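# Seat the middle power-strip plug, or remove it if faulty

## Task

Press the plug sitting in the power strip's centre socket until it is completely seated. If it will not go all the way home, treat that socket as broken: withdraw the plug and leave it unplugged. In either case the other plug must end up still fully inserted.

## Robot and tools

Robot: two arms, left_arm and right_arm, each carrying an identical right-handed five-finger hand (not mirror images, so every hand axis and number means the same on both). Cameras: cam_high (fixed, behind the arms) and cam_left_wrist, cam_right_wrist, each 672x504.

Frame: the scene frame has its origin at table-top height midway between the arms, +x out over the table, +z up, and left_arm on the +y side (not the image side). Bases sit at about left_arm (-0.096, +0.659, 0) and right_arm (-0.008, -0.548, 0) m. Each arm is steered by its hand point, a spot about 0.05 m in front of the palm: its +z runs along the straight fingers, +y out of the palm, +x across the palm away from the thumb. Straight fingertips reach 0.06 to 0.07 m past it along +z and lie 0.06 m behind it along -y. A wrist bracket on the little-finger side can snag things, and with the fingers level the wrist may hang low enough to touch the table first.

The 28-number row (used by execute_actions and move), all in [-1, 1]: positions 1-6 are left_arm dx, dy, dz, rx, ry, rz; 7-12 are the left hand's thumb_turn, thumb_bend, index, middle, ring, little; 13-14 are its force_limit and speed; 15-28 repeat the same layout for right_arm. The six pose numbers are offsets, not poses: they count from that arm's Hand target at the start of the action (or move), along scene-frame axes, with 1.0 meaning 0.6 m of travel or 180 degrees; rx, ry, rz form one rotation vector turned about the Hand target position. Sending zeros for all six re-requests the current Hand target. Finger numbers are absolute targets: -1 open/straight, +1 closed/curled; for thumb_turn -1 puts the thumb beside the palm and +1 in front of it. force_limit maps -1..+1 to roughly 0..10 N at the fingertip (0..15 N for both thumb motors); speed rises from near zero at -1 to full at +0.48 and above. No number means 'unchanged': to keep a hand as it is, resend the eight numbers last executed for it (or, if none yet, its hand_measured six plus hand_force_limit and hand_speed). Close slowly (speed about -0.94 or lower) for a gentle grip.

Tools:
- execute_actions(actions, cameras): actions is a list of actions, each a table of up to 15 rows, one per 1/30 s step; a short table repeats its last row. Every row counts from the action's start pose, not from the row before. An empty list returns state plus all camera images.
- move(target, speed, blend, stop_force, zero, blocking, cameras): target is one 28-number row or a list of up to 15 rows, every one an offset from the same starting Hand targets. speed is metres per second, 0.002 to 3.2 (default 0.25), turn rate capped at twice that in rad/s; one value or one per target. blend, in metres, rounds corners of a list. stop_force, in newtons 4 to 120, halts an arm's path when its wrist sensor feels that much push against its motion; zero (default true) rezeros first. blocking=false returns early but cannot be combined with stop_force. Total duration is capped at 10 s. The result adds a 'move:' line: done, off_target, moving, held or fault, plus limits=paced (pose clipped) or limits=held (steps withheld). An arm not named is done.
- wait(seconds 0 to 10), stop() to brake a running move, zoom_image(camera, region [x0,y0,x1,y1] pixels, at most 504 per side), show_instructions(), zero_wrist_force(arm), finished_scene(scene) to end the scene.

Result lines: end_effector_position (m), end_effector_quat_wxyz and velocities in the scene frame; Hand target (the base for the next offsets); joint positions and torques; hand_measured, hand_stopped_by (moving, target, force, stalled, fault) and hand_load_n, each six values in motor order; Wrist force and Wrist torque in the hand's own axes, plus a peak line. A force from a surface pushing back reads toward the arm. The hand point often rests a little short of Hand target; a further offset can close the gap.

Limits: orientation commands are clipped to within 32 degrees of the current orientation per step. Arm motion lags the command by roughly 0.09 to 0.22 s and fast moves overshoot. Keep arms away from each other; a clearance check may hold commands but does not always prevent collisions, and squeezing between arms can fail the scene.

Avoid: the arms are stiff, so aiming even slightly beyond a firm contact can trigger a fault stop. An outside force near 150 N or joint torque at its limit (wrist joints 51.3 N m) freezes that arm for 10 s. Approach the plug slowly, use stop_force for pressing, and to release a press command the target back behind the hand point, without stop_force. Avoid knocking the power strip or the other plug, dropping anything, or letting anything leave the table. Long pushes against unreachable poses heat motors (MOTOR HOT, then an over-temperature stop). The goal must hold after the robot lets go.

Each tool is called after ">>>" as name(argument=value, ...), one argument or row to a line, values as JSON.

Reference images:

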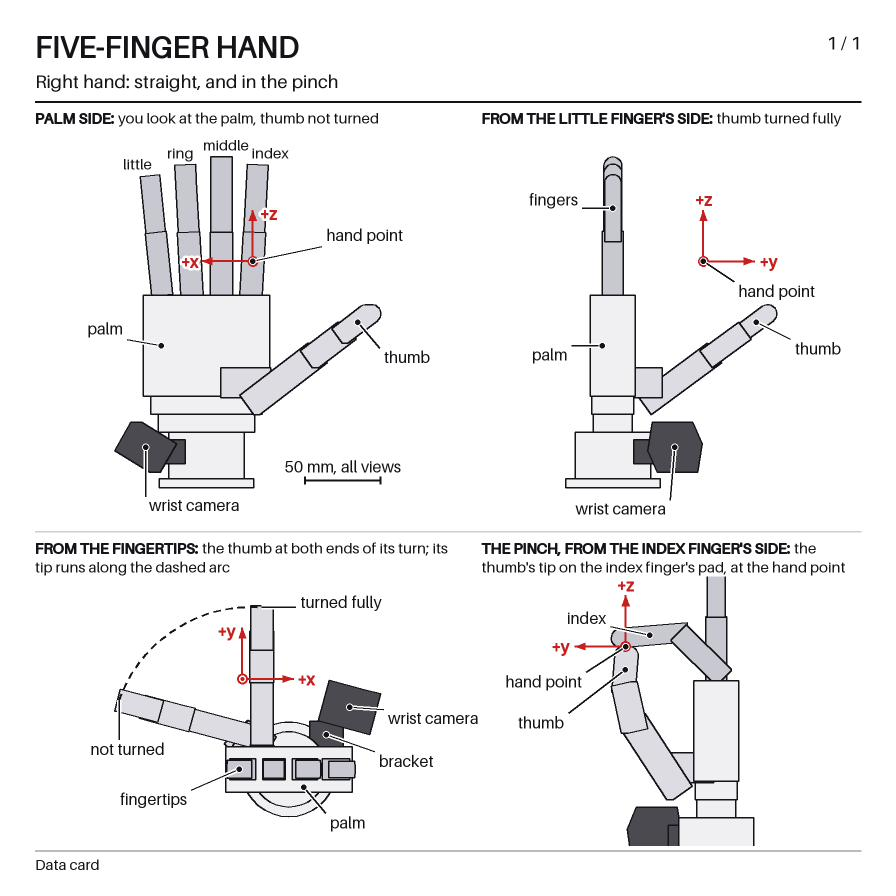

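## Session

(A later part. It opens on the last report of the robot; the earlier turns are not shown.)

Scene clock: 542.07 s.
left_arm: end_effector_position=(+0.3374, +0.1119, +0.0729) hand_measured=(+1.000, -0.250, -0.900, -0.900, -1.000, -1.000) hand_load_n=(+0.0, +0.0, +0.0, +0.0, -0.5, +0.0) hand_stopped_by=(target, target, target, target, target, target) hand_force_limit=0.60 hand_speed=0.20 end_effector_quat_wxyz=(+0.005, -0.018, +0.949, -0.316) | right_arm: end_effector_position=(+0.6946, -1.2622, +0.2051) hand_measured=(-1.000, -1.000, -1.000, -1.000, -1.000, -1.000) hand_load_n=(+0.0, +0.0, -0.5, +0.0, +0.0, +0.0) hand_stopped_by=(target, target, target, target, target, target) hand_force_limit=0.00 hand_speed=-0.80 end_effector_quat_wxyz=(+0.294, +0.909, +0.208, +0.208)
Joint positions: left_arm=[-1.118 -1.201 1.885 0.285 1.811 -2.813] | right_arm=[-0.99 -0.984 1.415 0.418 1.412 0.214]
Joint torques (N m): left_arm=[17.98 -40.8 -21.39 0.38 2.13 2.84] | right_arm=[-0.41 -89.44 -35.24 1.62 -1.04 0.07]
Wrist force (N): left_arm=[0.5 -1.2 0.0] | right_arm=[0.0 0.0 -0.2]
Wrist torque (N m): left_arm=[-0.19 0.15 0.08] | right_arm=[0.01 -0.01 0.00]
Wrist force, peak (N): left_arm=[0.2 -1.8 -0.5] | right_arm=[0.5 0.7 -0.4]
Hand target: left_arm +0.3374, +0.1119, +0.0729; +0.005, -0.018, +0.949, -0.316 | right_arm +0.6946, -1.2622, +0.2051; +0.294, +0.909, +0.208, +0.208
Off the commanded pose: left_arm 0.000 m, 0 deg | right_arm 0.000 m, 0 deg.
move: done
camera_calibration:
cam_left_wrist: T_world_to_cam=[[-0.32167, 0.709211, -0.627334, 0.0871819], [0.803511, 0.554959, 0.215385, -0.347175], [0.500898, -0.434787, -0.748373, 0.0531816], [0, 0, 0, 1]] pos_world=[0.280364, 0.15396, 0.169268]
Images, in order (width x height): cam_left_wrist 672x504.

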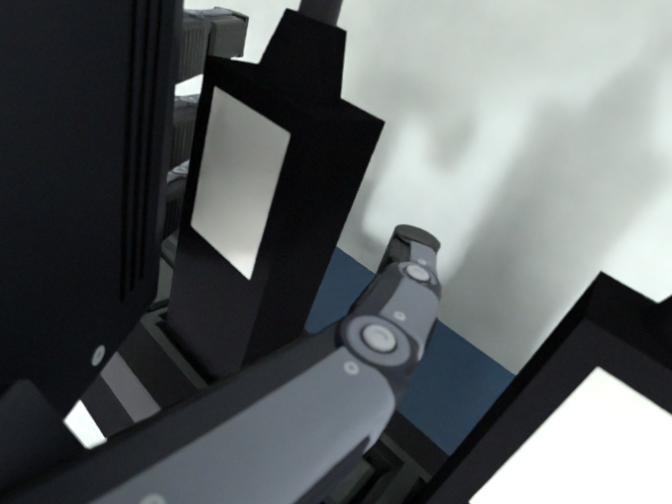

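>>> move(
  target=[
    [0,0,0,0,0,0,1,0.8,0.3,0.3,-1,-1,-0.2,-0.6,0,0,0,0,0,0,-1,-1,-1,-1,-1,-1,0,-0.8],
  ],
  cameras=["cam_left_wrist"],
)

>>> move(
  target=[
    [0,0,0,0,0,0,1,0.9,0.4,0.4,-1,-1,1,-0.5,0,0,0,0,0,0,-1,-1,-1,-1,-1,-1,0,-0.8],
  ],
  cameras=["cam_left_wrist"],
)

Scene clock: 550.47 s.
left_arm: end_effector_position=(+0.3374, +0.1118, +0.0729) hand_measured=(+1.000, -0.014, -0.424, -0.206, -1.000, -1.000) hand_load_n=(+3.0, +12.5, +0.5, +7.0, +0.0, +0.0) hand_stopped_by=(target, force, force, force, target, target) hand_force_limit=-0.20 hand_speed=-0.60 end_effector_quat_wxyz=(+0.004, -0.018, +0.949, -0.316) | right_arm: end_effector_position=(+0.6946, -1.2622, +0.2051) hand_measured=(-1.000, -1.000, -1.000, -1.000, -1.000, -1.000) hand_load_n=(+0.0, -0.5, +0.0, +0.5, +0.0, +0.0) hand_stopped_by=(target, target, target, target, target, target) hand_force_limit=0.00 hand_speed=-0.80 end_effector_quat_wxyz=(+0.294, +0.909, +0.208, +0.208)
Joint positions: left_arm=[-1.118 -1.201 1.885 0.285 1.811 -2.813] | right_arm=[-0.99 -0.984 1.415 0.418 1.412 0.214]
Joint torques (N m): left_arm=[18.15 -45.47 -23.03 7.63 -2.2 1.56] | right_arm=[-0.73 -91.26 -35.8 1.44 -1.02 0.11]
Wrist force (N): left_arm=[5.5 -10.9 9.7] | right_arm=[0.2 0.3 -0.2]
Wrist torque (N m): left_arm=[-0.65 0.03 0.27] | right_arm=[0.05 -0.02 0.02]
Wrist force, peak (N): left_arm=[0.9 -11.5 12.8] | right_arm=[0.8 0.7 -0.7]
Hand target: left_arm +0.3374, +0.1119, +0.0729; +0.005, -0.018, +0.949, -0.316 | right_arm +0.6946, -1.2622, +0.2051; +0.294, +0.909, +0.208, +0.208
Off the commanded pose: left_arm 0.000 m, 0 deg | right_arm 0.000 m, 0 deg.
move: done
camera_calibration:
cam_left_wrist: T_world_to_cam=[[-0.321551, 0.709238, -0.627365, 0.0871498], [0.803573, 0.554861, 0.215407, -0.347181], [0.500875, -0.434869, -0.74834, 0.0531954], [0, 0, 0, 1]] pos_world=[0.280364, 0.15396, 0.169268]
Images, in order (width x height): cam_left_wrist 672x504.

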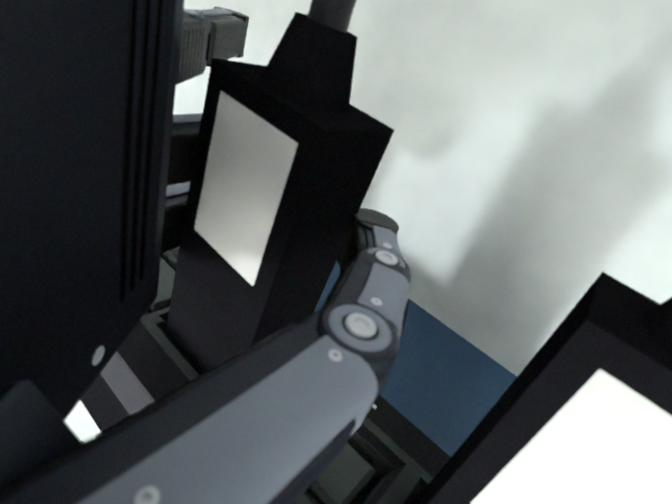

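Scene clock: 550.97 s.
left_arm: end_effector_position=(+0.3374, +0.1118, +0.0729) hand_measured=(+1.000, -0.012, -0.248, -0.176, -1.000, -1.000) hand_load_n=(+3.5, +18.0, +11.5, +5.5, +0.0, +0.0) hand_stopped_by=(target, force, force, force, target, target) hand_force_limit=1.00 hand_speed=-0.50 end_effector_quat_wxyz=(+0.005, -0.018, +0.949, -0.316) | right_arm: end_effector_position=(+0.6946, -1.2622, +0.2051) hand_measured=(-1.000, -1.000, -1.000, -1.000, -1.000, -1.000) hand_load_n=(+0.0, +0.0, +0.0, +0.0, +0.0, +0.0) hand_stopped_by=(target, target, target, target, target, target) hand_force_limit=0.00 hand_speed=-0.80 end_effector_quat_wxyz=(+0.294, +0.909, +0.208, +0.208)
Joint positions: left_arm=[-1.118 -1.201 1.885 0.285 1.811 -2.813] | right_arm=[-0.99 -0.984 1.415 0.418 1.412 0.214]
Joint torques (N m): left_arm=[17.85 -50.63 -24.25 13.73 -6.28 0.54] | right_arm=[-0.59 -91.02 -35.74 1.4 -0.93 -0.16]
Wrist force (N): left_arm=[7.4 -24.4 38.4] | right_arm=[0.4 -0.1 -0.2]
Wrist torque (N m): left_arm=[-2.02 0.34 0.70] | right_arm=[-0.01 -0.05 0.01]
Wrist force, peak (N): left_arm=[7.6 -25.5 39.7] | right_arm=[-0.4 -0.2 -0.6]
Hand target: left_arm +0.3374, +0.1119, +0.0729; +0.005, -0.018, +0.949, -0.316 | right_arm +0.6946, -1.2622, +0.2051; +0.294, +0.909, +0.208, +0.208
Off the commanded pose: left_arm 0.000 m, 0 deg | right_arm 0.000 m, 0 deg.
move: done
camera_calibration:
cam_left_wrist: T_world_to_cam=[[-0.321576, 0.70922, -0.627372, 0.0871607], [0.803562, 0.554884, 0.215387, -0.347178], [0.500876, -0.434869, -0.74834, 0.0531952], [0, 0, 0, 1]] pos_world=[0.280364, 0.15396, 0.169268]
Images, in order (width x height): cam_left_wrist 672x504.

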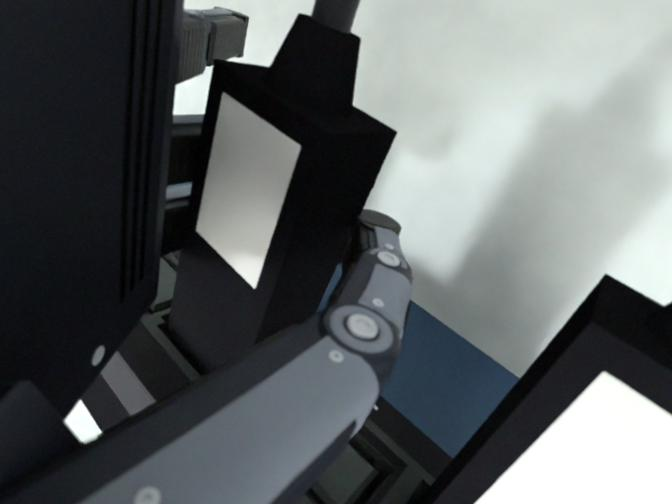

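>>> move(
  target=[
    [0,-0.0025,-0.0008,0,0,0,1,0.9,0.4,0.4,-1,-1,1,-0.5,0,0,0,0,0,0,-1,-1,-1,-1,-1,-1,0,-0.8],
  ],
  speed=0.02,
)

>>> move(
  target=[
    [-0.013,0,0,0,0,0,1,0.9,0.4,0.4,-1,-1,1,-0.5,0,0,0,0,0,0,-1,-1,-1,-1,-1,-1,0,-0.8],
  ],
  speed=0.02,
  cameras=["cam_left_wrist"],
)

Scene clock: 560.43 s.
left_arm: end_effector_position=(+0.3375, +0.1105, +0.0725) hand_measured=(+1.000, -0.012, -0.248, -0.176, -1.000, -1.000) hand_load_n=(+3.5, +19.0, +5.0, +3.0, +0.0, +0.0) hand_stopped_by=(target, force, force, force, target, target) hand_force_limit=1.00 hand_speed=-0.50 end_effector_quat_wxyz=(+0.005, -0.018, +0.949, -0.316) | right_arm: end_effector_position=(+0.6946, -1.2622, +0.2051) hand_measured=(-1.000, -1.000, -1.000, -1.000, -1.000, -1.000) hand_load_n=(+0.0, -0.5, +0.0, +0.0, +0.0, +0.0) hand_stopped_by=(target, target, target, target, target, target) hand_force_limit=0.00 hand_speed=-0.80 end_effector_quat_wxyz=(+0.294, +0.909, +0.208, +0.208)
Joint positions: left_arm=[-1.119 -1.199 1.884 0.285 1.81 -2.814] | right_arm=[-0.99 -0.984 1.415 0.418 1.412 0.214]
Joint torques (N m): left_arm=[-15.41 -36.85 -39 2.37 -3.55 -3.38] | right_arm=[-0.62 -89.93 -35.59 1.58 -1.08 0.19]
Wrist force (N): left_arm=[3.0 -9.9 3.2] | right_arm=[0.1 0.5 -0.2]
Wrist torque (N m): left_arm=[-0.65 0.33 0.74] | right_arm=[0.07 -0.01 0.01]
Wrist force, peak (N): left_arm=[6.9 -25.4 40.2] | right_arm=[0.6 -0.3 -0.7]
Hand target: left_arm +0.3374, +0.1104, +0.0724; +0.005, -0.018, +0.949, -0.316 | right_arm +0.6946, -1.2622, +0.2051; +0.294, +0.909, +0.208, +0.208
Off the commanded pose: left_arm 0.000 m, 0 deg | right_arm 0.000 m, 0 deg.
move: done

Scene clock: 561.20 s.
left_arm: end_effector_position=(+0.3297, +0.1104, +0.0724) hand_measured=(+1.000, -0.012, -0.248, -0.176, -1.000, -1.000) hand_load_n=(+6.5, +12.5, +3.0, +0.0, +0.0, +0.0) hand_stopped_by=(target, force, force, force, target, target) hand_force_limit=1.00 hand_speed=-0.50 end_effector_quat_wxyz=(+0.005, -0.018, +0.949, -0.316) | right_arm: end_effector_position=(+0.6946, -1.2622, +0.2051) hand_measured=(-1.000, -1.000, -1.000, -1.000, -1.000, -1.000) hand_load_n=(+0.0, +0.0, +0.0, +0.0, +0.0, +0.0) hand_stopped_by=(target, target, target, target, target, target) hand_force_limit=0.00 hand_speed=-0.80 end_effector_quat_wxyz=(+0.294, +0.909, +0.208, +0.208)
Joint positions: left_arm=[-1.132 -1.207 1.894 0.279 1.803 -2.824] | right_arm=[-0.99 -0.984 1.415 0.418 1.412 0.214]
Joint torques (N m): left_arm=[-27.07 -83.21 -14.85 5.06 1.71 -3.74] | right_arm=[-2.27 -90.53 -35.12 1.57 -0.81 0.02]
Wrist force (N): left_arm=[-16.8 -6.2 9.0] | right_arm=[0.0 0.0 0.1]
Wrist torque (N m): left_arm=[-0.53 0.31 0.06] | right_arm=[-0.01 -0.01 0.00]
Wrist force, peak (N): left_arm=[-20.6 -6.6 6.9] | right_arm=[0.6 0.5 -0.4]
Hand target: left_arm +0.3296, +0.1104, +0.0724; +0.005, -0.018, +0.949, -0.316 | right_arm +0.6946, -1.2622, +0.2051; +0.294, +0.909, +0.208, +0.208
Off the commanded pose: left_arm 0.000 m, 0 deg | right_arm 0.000 m, 0 deg.
move: done
camera_calibration:
cam_left_wrist: T_world_to_cam=[[-0.321621, 0.709245, -0.627321, 0.0854346], [0.803531, 0.554915, 0.215422, -0.340053], [0.500897, -0.434787, -0.748373, 0.0560124], [0, 0, 0, 1]] pos_world=[0.272664, 0.15246, 0.168768]
Images, in order (width x height): cam_left_wrist 672x504.

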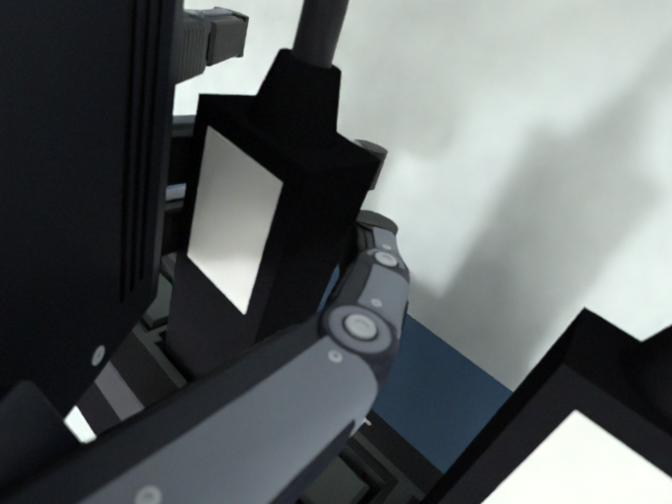

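>>> execute_actions(
  actions=[],
  cameras=["all"],
)

Scene clock: 591.63 s.
left_arm: end_effector_position=(+0.3296, +0.1104, +0.0724) hand_measured=(+1.000, -0.012, -0.248, -0.176, -1.000, -1.000) hand_load_n=(+6.0, +12.5, +3.5, +0.0, +0.0, +0.0) hand_stopped_by=(target, force, force, force, target, target) hand_force_limit=1.00 hand_speed=-0.50 end_effector_quat_wxyz=(+0.005, -0.018, +0.949, -0.316) | right_arm: end_effector_position=(+0.6946, -1.2622, +0.2051) hand_measured=(-1.000, -1.000, -1.000, -1.000, -1.000, -1.000) hand_load_n=(+0.0, +0.0, +0.0, +0.0, +0.0, +0.0) hand_stopped_by=(target, target, target, target, target, target) hand_force_limit=0.00 hand_speed=-0.80 end_effector_quat_wxyz=(+0.294, +0.909, +0.208, +0.208)
Joint positions: left_arm=[-1.132 -1.207 1.894 0.279 1.803 -2.824] | right_arm=[-0.99 -0.984 1.415 0.418 1.412 0.214]
Joint velocities: within noise
Joint torques (N m): left_arm=[-27.77 -78.13 -15.3 4.53 1.48 -4.06] | right_arm=[-1.58 -90.14 -35.63 1.61 -1.07 0.09]
Wrist force (N): left_arm=[-16.0 -6.0 9.5] | right_arm=[0.3 0.4 -0.6]
Wrist torque (N m): left_arm=[-0.59 0.29 0.07] | right_arm=[0.08 -0.03 0.03]
Wrist force, peak (N): left_arm=[-16.5 -5.9 9.8] | right_arm=[0.7 0.4 -0.7]
Hand target: left_arm +0.3296, +0.1104, +0.0724; +0.005, -0.018, +0.949, -0.316 | right_arm +0.6946, -1.2622, +0.2051; +0.294, +0.909, +0.208, +0.208
Off the commanded pose: left_arm 0.000 m, 0 deg | right_arm 0.000 m, 0 deg.
camera_calibration:
cam_left_wrist: T_world_to_cam=[[-0.32167, 0.709211, -0.627334, 0.085423], [0.803511, 0.554959, 0.215385, -0.339967], [0.500898, -0.434787, -0.748373, 0.0560622], [0, 0, 0, 1]] pos_world=[0.272564, 0.15246, 0.168768]
cam_right_wrist: T_world_to_cam=[[0.419688, -0.583071, 0.695622, -1.17167], [-0.905333, -0.323853, 0.274758, 0.164844], [0.0650757, -0.745082, -0.663791, -0.728601], [0, 0, 0, 1]] pos_world=[0.688391, -1.17265, 0.286112]

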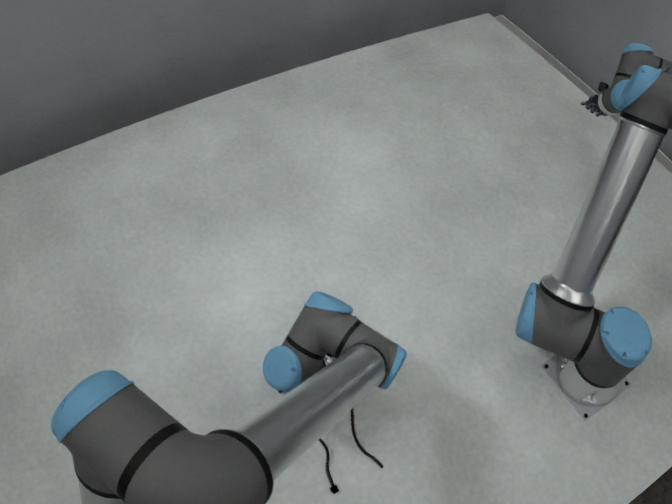

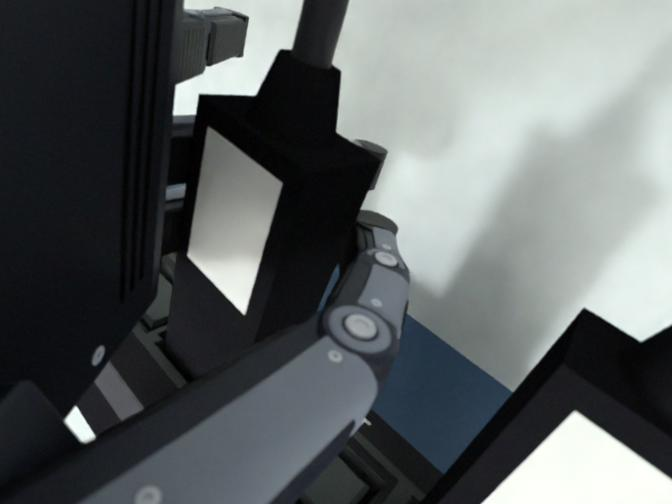

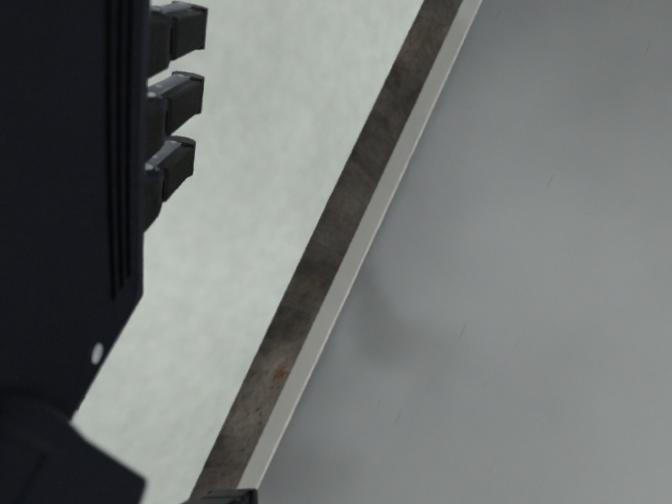

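>>> execute_actions(
  actions=[
    [[0,0,0,0,0,0,1,0.95,0.5,0.5,-1,-1,1,0.3,0,0,0,0,0,0,-1,-1,-1,-1,-1,-1,0,-0.8]],
  ],
)

>>> move(
  target=[-0.04,0,0,0,0,0,1,0.95,0.5,0.5,-1,-1,1,0.3,0,0,0,0,0,0,-1,-1,-1,-1,-1,-1,0,-0.8],
  speed=0.02,
  stop_force=40,
  cameras=["cam_left_wrist"],
)

Scene clock: 617.73 s.
left_arm: end_effector_position=(+0.3295, +0.1103, +0.0725) hand_measured=(+1.000, -0.010, -0.146, -0.020, -1.000, -1.000) hand_load_n=(+5.0, +19.0, +7.5, +15.0, +0.0, +0.0) hand_stopped_by=(target, force, force, force, target, target) hand_force_limit=1.00 hand_speed=0.30 end_effector_quat_wxyz=(+0.004, -0.018, +0.949, -0.316) | right_arm: end_effector_position=(+0.6946, -1.2622, +0.2051) hand_measured=(-1.000, -1.000, -1.000, -1.000, -1.000, -1.000) hand_load_n=(+0.0, +0.0, +0.0, +0.0, +0.0, +0.0) hand_stopped_by=(target, target, target, target, target, target) hand_force_limit=0.00 hand_speed=-0.80 end_effector_quat_wxyz=(+0.294, +0.909, +0.208, +0.208)
Joint positions: left_arm=[-1.132 -1.207 1.894 0.279 1.803 -2.824] | right_arm=[-0.99 -0.984 1.415 0.418 1.412 0.214]
Joint torques (N m): left_arm=[21.61 -77.03 -14.81 15.67 -2.15 -2.97] | right_arm=[-0.92 -90.78 -35.42 1.58 -1.2 0.06]
Wrist force (N): left_arm=[-6.3 -17.8 41.4] | right_arm=[0.0 -0.3 -0.3]
Wrist torque (N m): left_arm=[-1.16 -0.31 0.17] | right_arm=[-0.04 0.00 -0.01]
Wrist force, peak (N): left_arm=[-6.5 -17.5 41.8] | right_arm=[0.9 0.0 -0.4]
Hand target: left_arm +0.3296, +0.1104, +0.0724; +0.005, -0.018, +0.949, -0.316 | right_arm +0.6946, -1.2622, +0.2051; +0.294, +0.909, +0.208, +0.208
Off the commanded pose: left_arm 0.000 m, 0 deg | right_arm 0.000 m, 0 deg.

Scene clock: 619.77 s.
left_arm: end_effector_position=(+0.3056, +0.1104, +0.0725) hand_measured=(+1.000, -0.008, -0.146, -0.018, -1.000, -1.000) hand_load_n=(+3.0, +9.0, +2.5, +0.5, +0.0, +0.0) hand_stopped_by=(target, force, force, force, target, target) hand_force_limit=1.00 hand_speed=0.30 end_effector_quat_wxyz=(+0.005, -0.018, +0.949, -0.316) | right_arm: end_effector_position=(+0.6946, -1.2622, +0.2051) hand_measured=(-1.000, -1.000, -1.000, -1.000, -1.000, -1.000) hand_load_n=(+0.0, +0.0, +0.0, +0.0, +0.0, +0.0) hand_stopped_by=(target, target, target, target, target, target) hand_force_limit=0.00 hand_speed=-0.80 end_effector_quat_wxyz=(+0.294, +0.909, +0.208, +0.208)
Joint positions: left_arm=[-1.172 -1.23 1.927 0.262 1.78 -2.858] | right_arm=[-0.99 -0.984 1.415 0.418 1.412 0.214]
Joint torques (N m): left_arm=[-23.94 -77.28 -21.67 1.92 0.27 -3.54] | right_arm=[-0.98 -89.65 -35.33 1.49 -1.07 -0.04]
Wrist force (N): left_arm=[-7.6 0.5 8.4] | right_arm=[-0.1 -0.1 -0.2]
Wrist torque (N m): left_arm=[-0.39 0.20 0.23] | right_arm=[-0.01 0.02 -0.01]
Wrist force, peak (N): left_arm=[-25.8 -13.5 51.2] | right_arm=[0.2 0.7 -0.5]
Hand target: left_arm +0.3056, +0.1104, +0.0724; +0.005, -0.018, +0.949, -0.316 | right_arm +0.6946, -1.2622, +0.2051; +0.294, +0.909, +0.208, +0.208
Off the commanded pose: left_arm 0.000 m, 0 deg | right_arm 0.000 m, 0 deg.
move: done
camera_calibration:
cam_left_wrist: T_world_to_cam=[[-0.32167, 0.709211, -0.627334, 0.0777029], [0.803511, 0.554959, 0.215385, -0.320683], [0.500898, -0.434787, -0.748373, 0.0680837], [0, 0, 0, 1]] pos_world=[0.248564, 0.15246, 0.168768]
Images, in order (width x height): cam_left_wrist 672x504.

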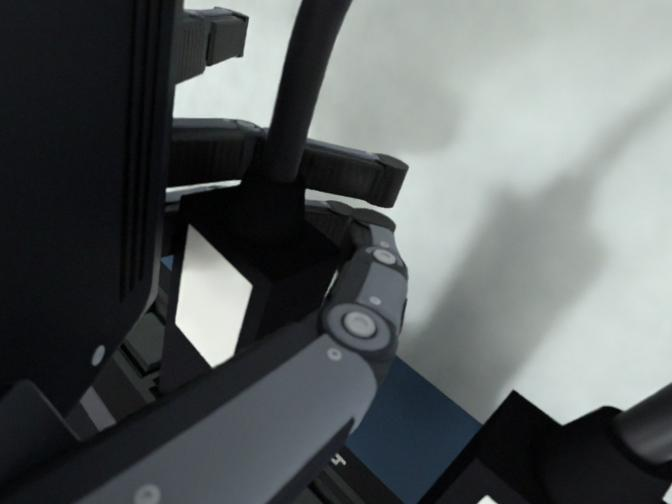

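>>> execute_actions(
  actions=[
    [[0,0,0,0,0,0,1,-0.28,-0.9,-0.9,-0.9,-1,1,0.3,0,0,0,0,0,0,-1,-1,-1,-1,-1,-1,0,-0.8]],
    [[0,0,0,0,0,0,1,-0.28,-0.9,-0.9,-0.9,-1,1,0.3,0,0,0,0,0,0,-1,-1,-1,-1,-1,-1,0,-0.8]],
  ],
  cameras=["cam_left_wrist"],
)

>>> move(
  target=[
    [0,0.0035,0.0318,0,0,0,1,-0.28,-0.9,-0.9,-0.9,-1,1,0.3,0,0,0,0,0,0,-1,-1,-1,-1,-1,-1,0,-0.8],
    [0.0705,0.0035,0.0318,0,0,0,1,-0.28,-0.9,-0.9,-0.9,-1,1,0.3,0,0,0,0,0,0,-1,-1,-1,-1,-1,-1,0,-0.8],
  ],
  speed=0.06,
  stop_force=10,
  cameras=["cam_left_wrist"],
)

Scene clock: 723.43 s.
left_arm: end_effector_position=(+0.3056, +0.1104, +0.0724) hand_measured=(+1.000, -0.280, -0.900, -0.900, -0.900, -1.000) hand_load_n=(+0.0, +0.0, +0.0, +0.0, +0.0, +0.0) hand_stopped_by=(target, target, target, target, target, target) hand_force_limit=1.00 hand_speed=0.30 end_effector_quat_wxyz=(+0.005, -0.018, +0.949, -0.316) | right_arm: end_effector_position=(+0.6946, -1.2622, +0.2051) hand_measured=(-1.000, -1.000, -1.000, -1.000, -1.000, -1.000) hand_load_n=(+0.0, +0.0, +0.0, +0.0, +0.0, +0.0) hand_stopped_by=(target, target, target, target, target, target) hand_force_limit=0.00 hand_speed=-0.80 end_effector_quat_wxyz=(+0.294, +0.909, +0.208, +0.208)
Joint positions: left_arm=[-1.172 -1.23 1.928 0.262 1.78 -2.858] | right_arm=[-0.99 -0.984 1.415 0.418 1.412 0.214]
Joint torques (N m): left_arm=[-10.85 -69.41 -30.33 2.03 0.83 -1.07] | right_arm=[-0.4 -90.26 -35.29 1.48 -1.1 0.13]
Wrist force (N): left_arm=[0.9 -1.3 -0.7] | right_arm=[-0.2 -0.1 -0.2]
Wrist torque (N m): left_arm=[-0.16 0.03 0.32] | right_arm=[-0.01 0.02 -0.02]
Wrist force, peak (N): left_arm=[-7.3 0.7 9.6] | right_arm=[0.4 0.4 -0.7]
Hand target: left_arm +0.3056, +0.1104, +0.0724; +0.005, -0.018, +0.949, -0.316 | right_arm +0.6946, -1.2622, +0.2051; +0.294, +0.909, +0.208, +0.208
Off the commanded pose: left_arm 0.000 m, 0 deg | right_arm 0.000 m, 0 deg.
camera_calibration:
cam_left_wrist: T_world_to_cam=[[-0.32167, 0.709211, -0.627334, 0.0777029], [0.803511, 0.554959, 0.215385, -0.320683], [0.500898, -0.434787, -0.748373, 0.0680837], [0, 0, 0, 1]] pos_world=[0.248564, 0.15246, 0.168768]
Images, in order (width x height): cam_left_wrist 672x504.

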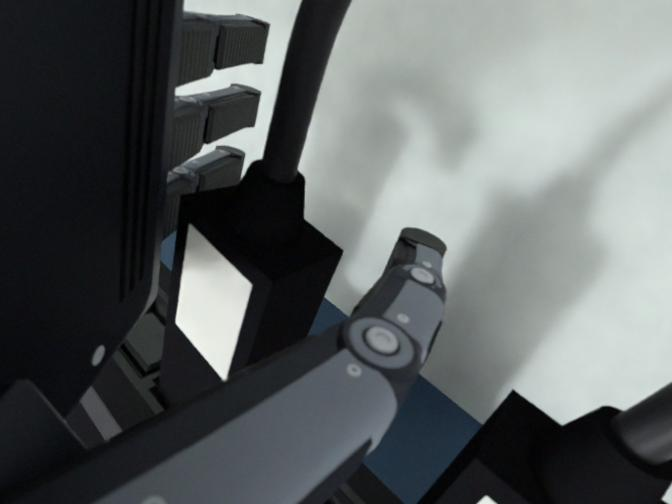

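Scene clock: 725.43 s.
left_arm: end_effector_position=(+0.3479, +0.1125, +0.0915) hand_measured=(+1.000, -0.280, -0.900, -0.900, -0.900, -1.000) hand_load_n=(+0.0, +0.0, +0.0, +0.0, +0.0, +0.0) hand_stopped_by=(target, target, target, target, target, target) hand_force_limit=1.00 hand_speed=0.30 end_effector_quat_wxyz=(+0.005, -0.018, +0.949, -0.316) | right_arm: end_effector_position=(+0.6946, -1.2622, +0.2051) hand_measured=(-1.000, -1.000, -1.000, -1.000, -1.000, -1.000) hand_load_n=(+0.0, +0.0, +0.0, +0.0, +0.0, +0.0) hand_stopped_by=(target, target, target, target, target, target) hand_force_limit=0.00 hand_speed=-0.80 end_effector_quat_wxyz=(+0.294, +0.909, +0.208, +0.208)
Joint positions: left_arm=[-1.101 -1.211 1.859 0.324 1.821 -2.798] | right_arm=[-0.99 -0.984 1.415 0.418 1.412 0.214]
Joint torques (N m): left_arm=[18.44 -40.38 -44.64 4.74 3 3] | right_arm=[-0.76 -90.52 -35.48 1.45 -0.98 0.19]
Wrist force (N): left_arm=[0.5 -1.3 -0.1] | right_arm=[-0.1 -0.1 0.4]
Wrist torque (N m): left_arm=[-0.19 0.14 0.11] | right_arm=[-0.05 0.00 -0.01]
Wrist force, peak (N): left_arm=[1.3 -2.1 -0.9] | right_arm=[0.5 -0.2 -0.7]
Hand target: left_arm +0.3479, +0.1125, +0.0915; +0.005, -0.018, +0.949, -0.316 | right_arm +0.6946, -1.2622, +0.2051; +0.294, +0.909, +0.208, +0.208
Off the commanded pose: left_arm 0.000 m, 0 deg | right_arm 0.000 m, 0 deg.
move: done
camera_calibration:
cam_left_wrist: T_world_to_cam=[[-0.32167, 0.709211, -0.627334, 0.101802], [0.803511, 0.554959, 0.215385, -0.359951], [0.500898, -0.434787, -0.748373, 0.0621027], [0, 0, 0, 1]] pos_world=[0.290864, 0.15456, 0.187868]
Images, in order (width x height): cam_left_wrist 672x504.

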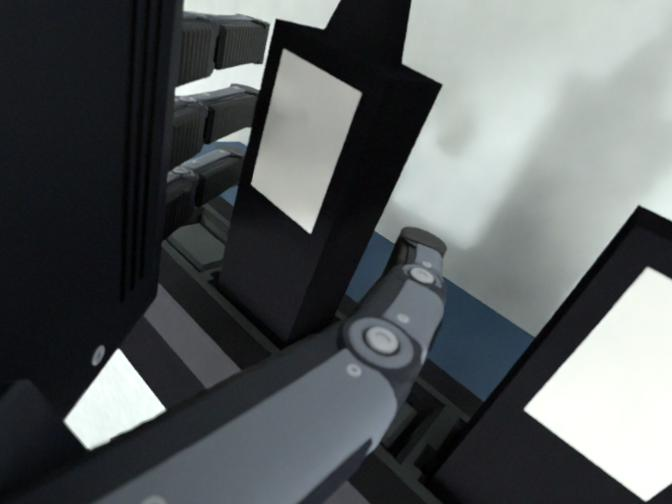

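>>> execute_actions(
  actions=[
    [[0,0,0,0,0,0,1,-0.08,-0.5,-0.5,-0.5,-1,1,0.0,0,0,0,0,0,0,-1,-1,-1,-1,-1,-1,0,-0.8]],
    [[0,0,0,0,0,0,1,-0.08,-0.5,-0.5,-0.5,-1,1,0,0,0,0,0,0,0,-1,-1,-1,-1,-1,-1,0,-0.8]],
    [[0,0,0,0,0,0,1,0.9,0.4,0.4,0.4,-1,1,0.6,0,0,0,0,0,0,-1,-1,-1,-1,-1,-1,0,-0.8]],
    [[0,0,0,0,0,0,1,0.9,0.4,0.4,0.4,-1,1,0.6,0,0,0,0,0,0,-1,-1,-1,-1,-1,-1,0,-0.8]],
  ],
  cameras=["cam_left_wrist"],
)

Scene clock: 737.33 s.
left_arm: end_effector_position=(+0.3479, +0.1124, +0.0915) hand_measured=(+1.000, -0.012, -0.384, -0.332, -0.278, -1.000) hand_load_n=(+2.5, +17.5, +10.0, +12.0, +19.5, +0.0) hand_stopped_by=(target, force, force, force, force, target) hand_force_limit=1.00 hand_speed=0.60 end_effector_quat_wxyz=(+0.005, -0.018, +0.949, -0.316) | right_arm: end_effector_position=(+0.6946, -1.2622, +0.2051) hand_measured=(-1.000, -1.000, -1.000, -1.000, -1.000, -1.000) hand_load_n=(+0.0, +0.0, -0.5, +0.0, +0.0, +0.0) hand_stopped_by=(target, target, target, target, target, target) hand_force_limit=0.00 hand_speed=-0.80 end_effector_quat_wxyz=(+0.294, +0.909, +0.208, +0.208)
Joint positions: left_arm=[-1.101 -1.211 1.859 0.324 1.821 -2.798] | right_arm=[-0.99 -0.984 1.415 0.418 1.412 0.214]
Joint torques (N m): left_arm=[18.74 -78.22 -16.13 11.4 -5.17 0.71] | right_arm=[-1.83 -90.39 -35.28 1.57 -1.11 0.21]
Wrist force (N): left_arm=[4.7 -13.3 27.7] | right_arm=[0.4 0.3 -0.5]
Wrist torque (N m): left_arm=[-0.31 -0.37 -0.09] | right_arm=[0.06 -0.04 0.03]
Wrist force, peak (N): left_arm=[5.3 -12.8 28.1] | right_arm=[-0.2 -0.4 -1.1]
Hand target: left_arm +0.3479, +0.1125, +0.0915; +0.005, -0.018, +0.949, -0.316 | right_arm +0.6946, -1.2622, +0.2051; +0.294, +0.909, +0.208, +0.208
Off the commanded pose: left_arm 0.000 m, 0 deg | right_arm 0.000 m, 0 deg.
camera_calibration:
cam_left_wrist: T_world_to_cam=[[-0.321621, 0.709245, -0.627321, 0.101781], [0.803531, 0.554915, 0.215422, -0.359957], [0.500897, -0.434787, -0.748373, 0.0621031], [0, 0, 0, 1]] pos_world=[0.290864, 0.15456, 0.187868]
Images, in order (width x height): cam_left_wrist 672x504.

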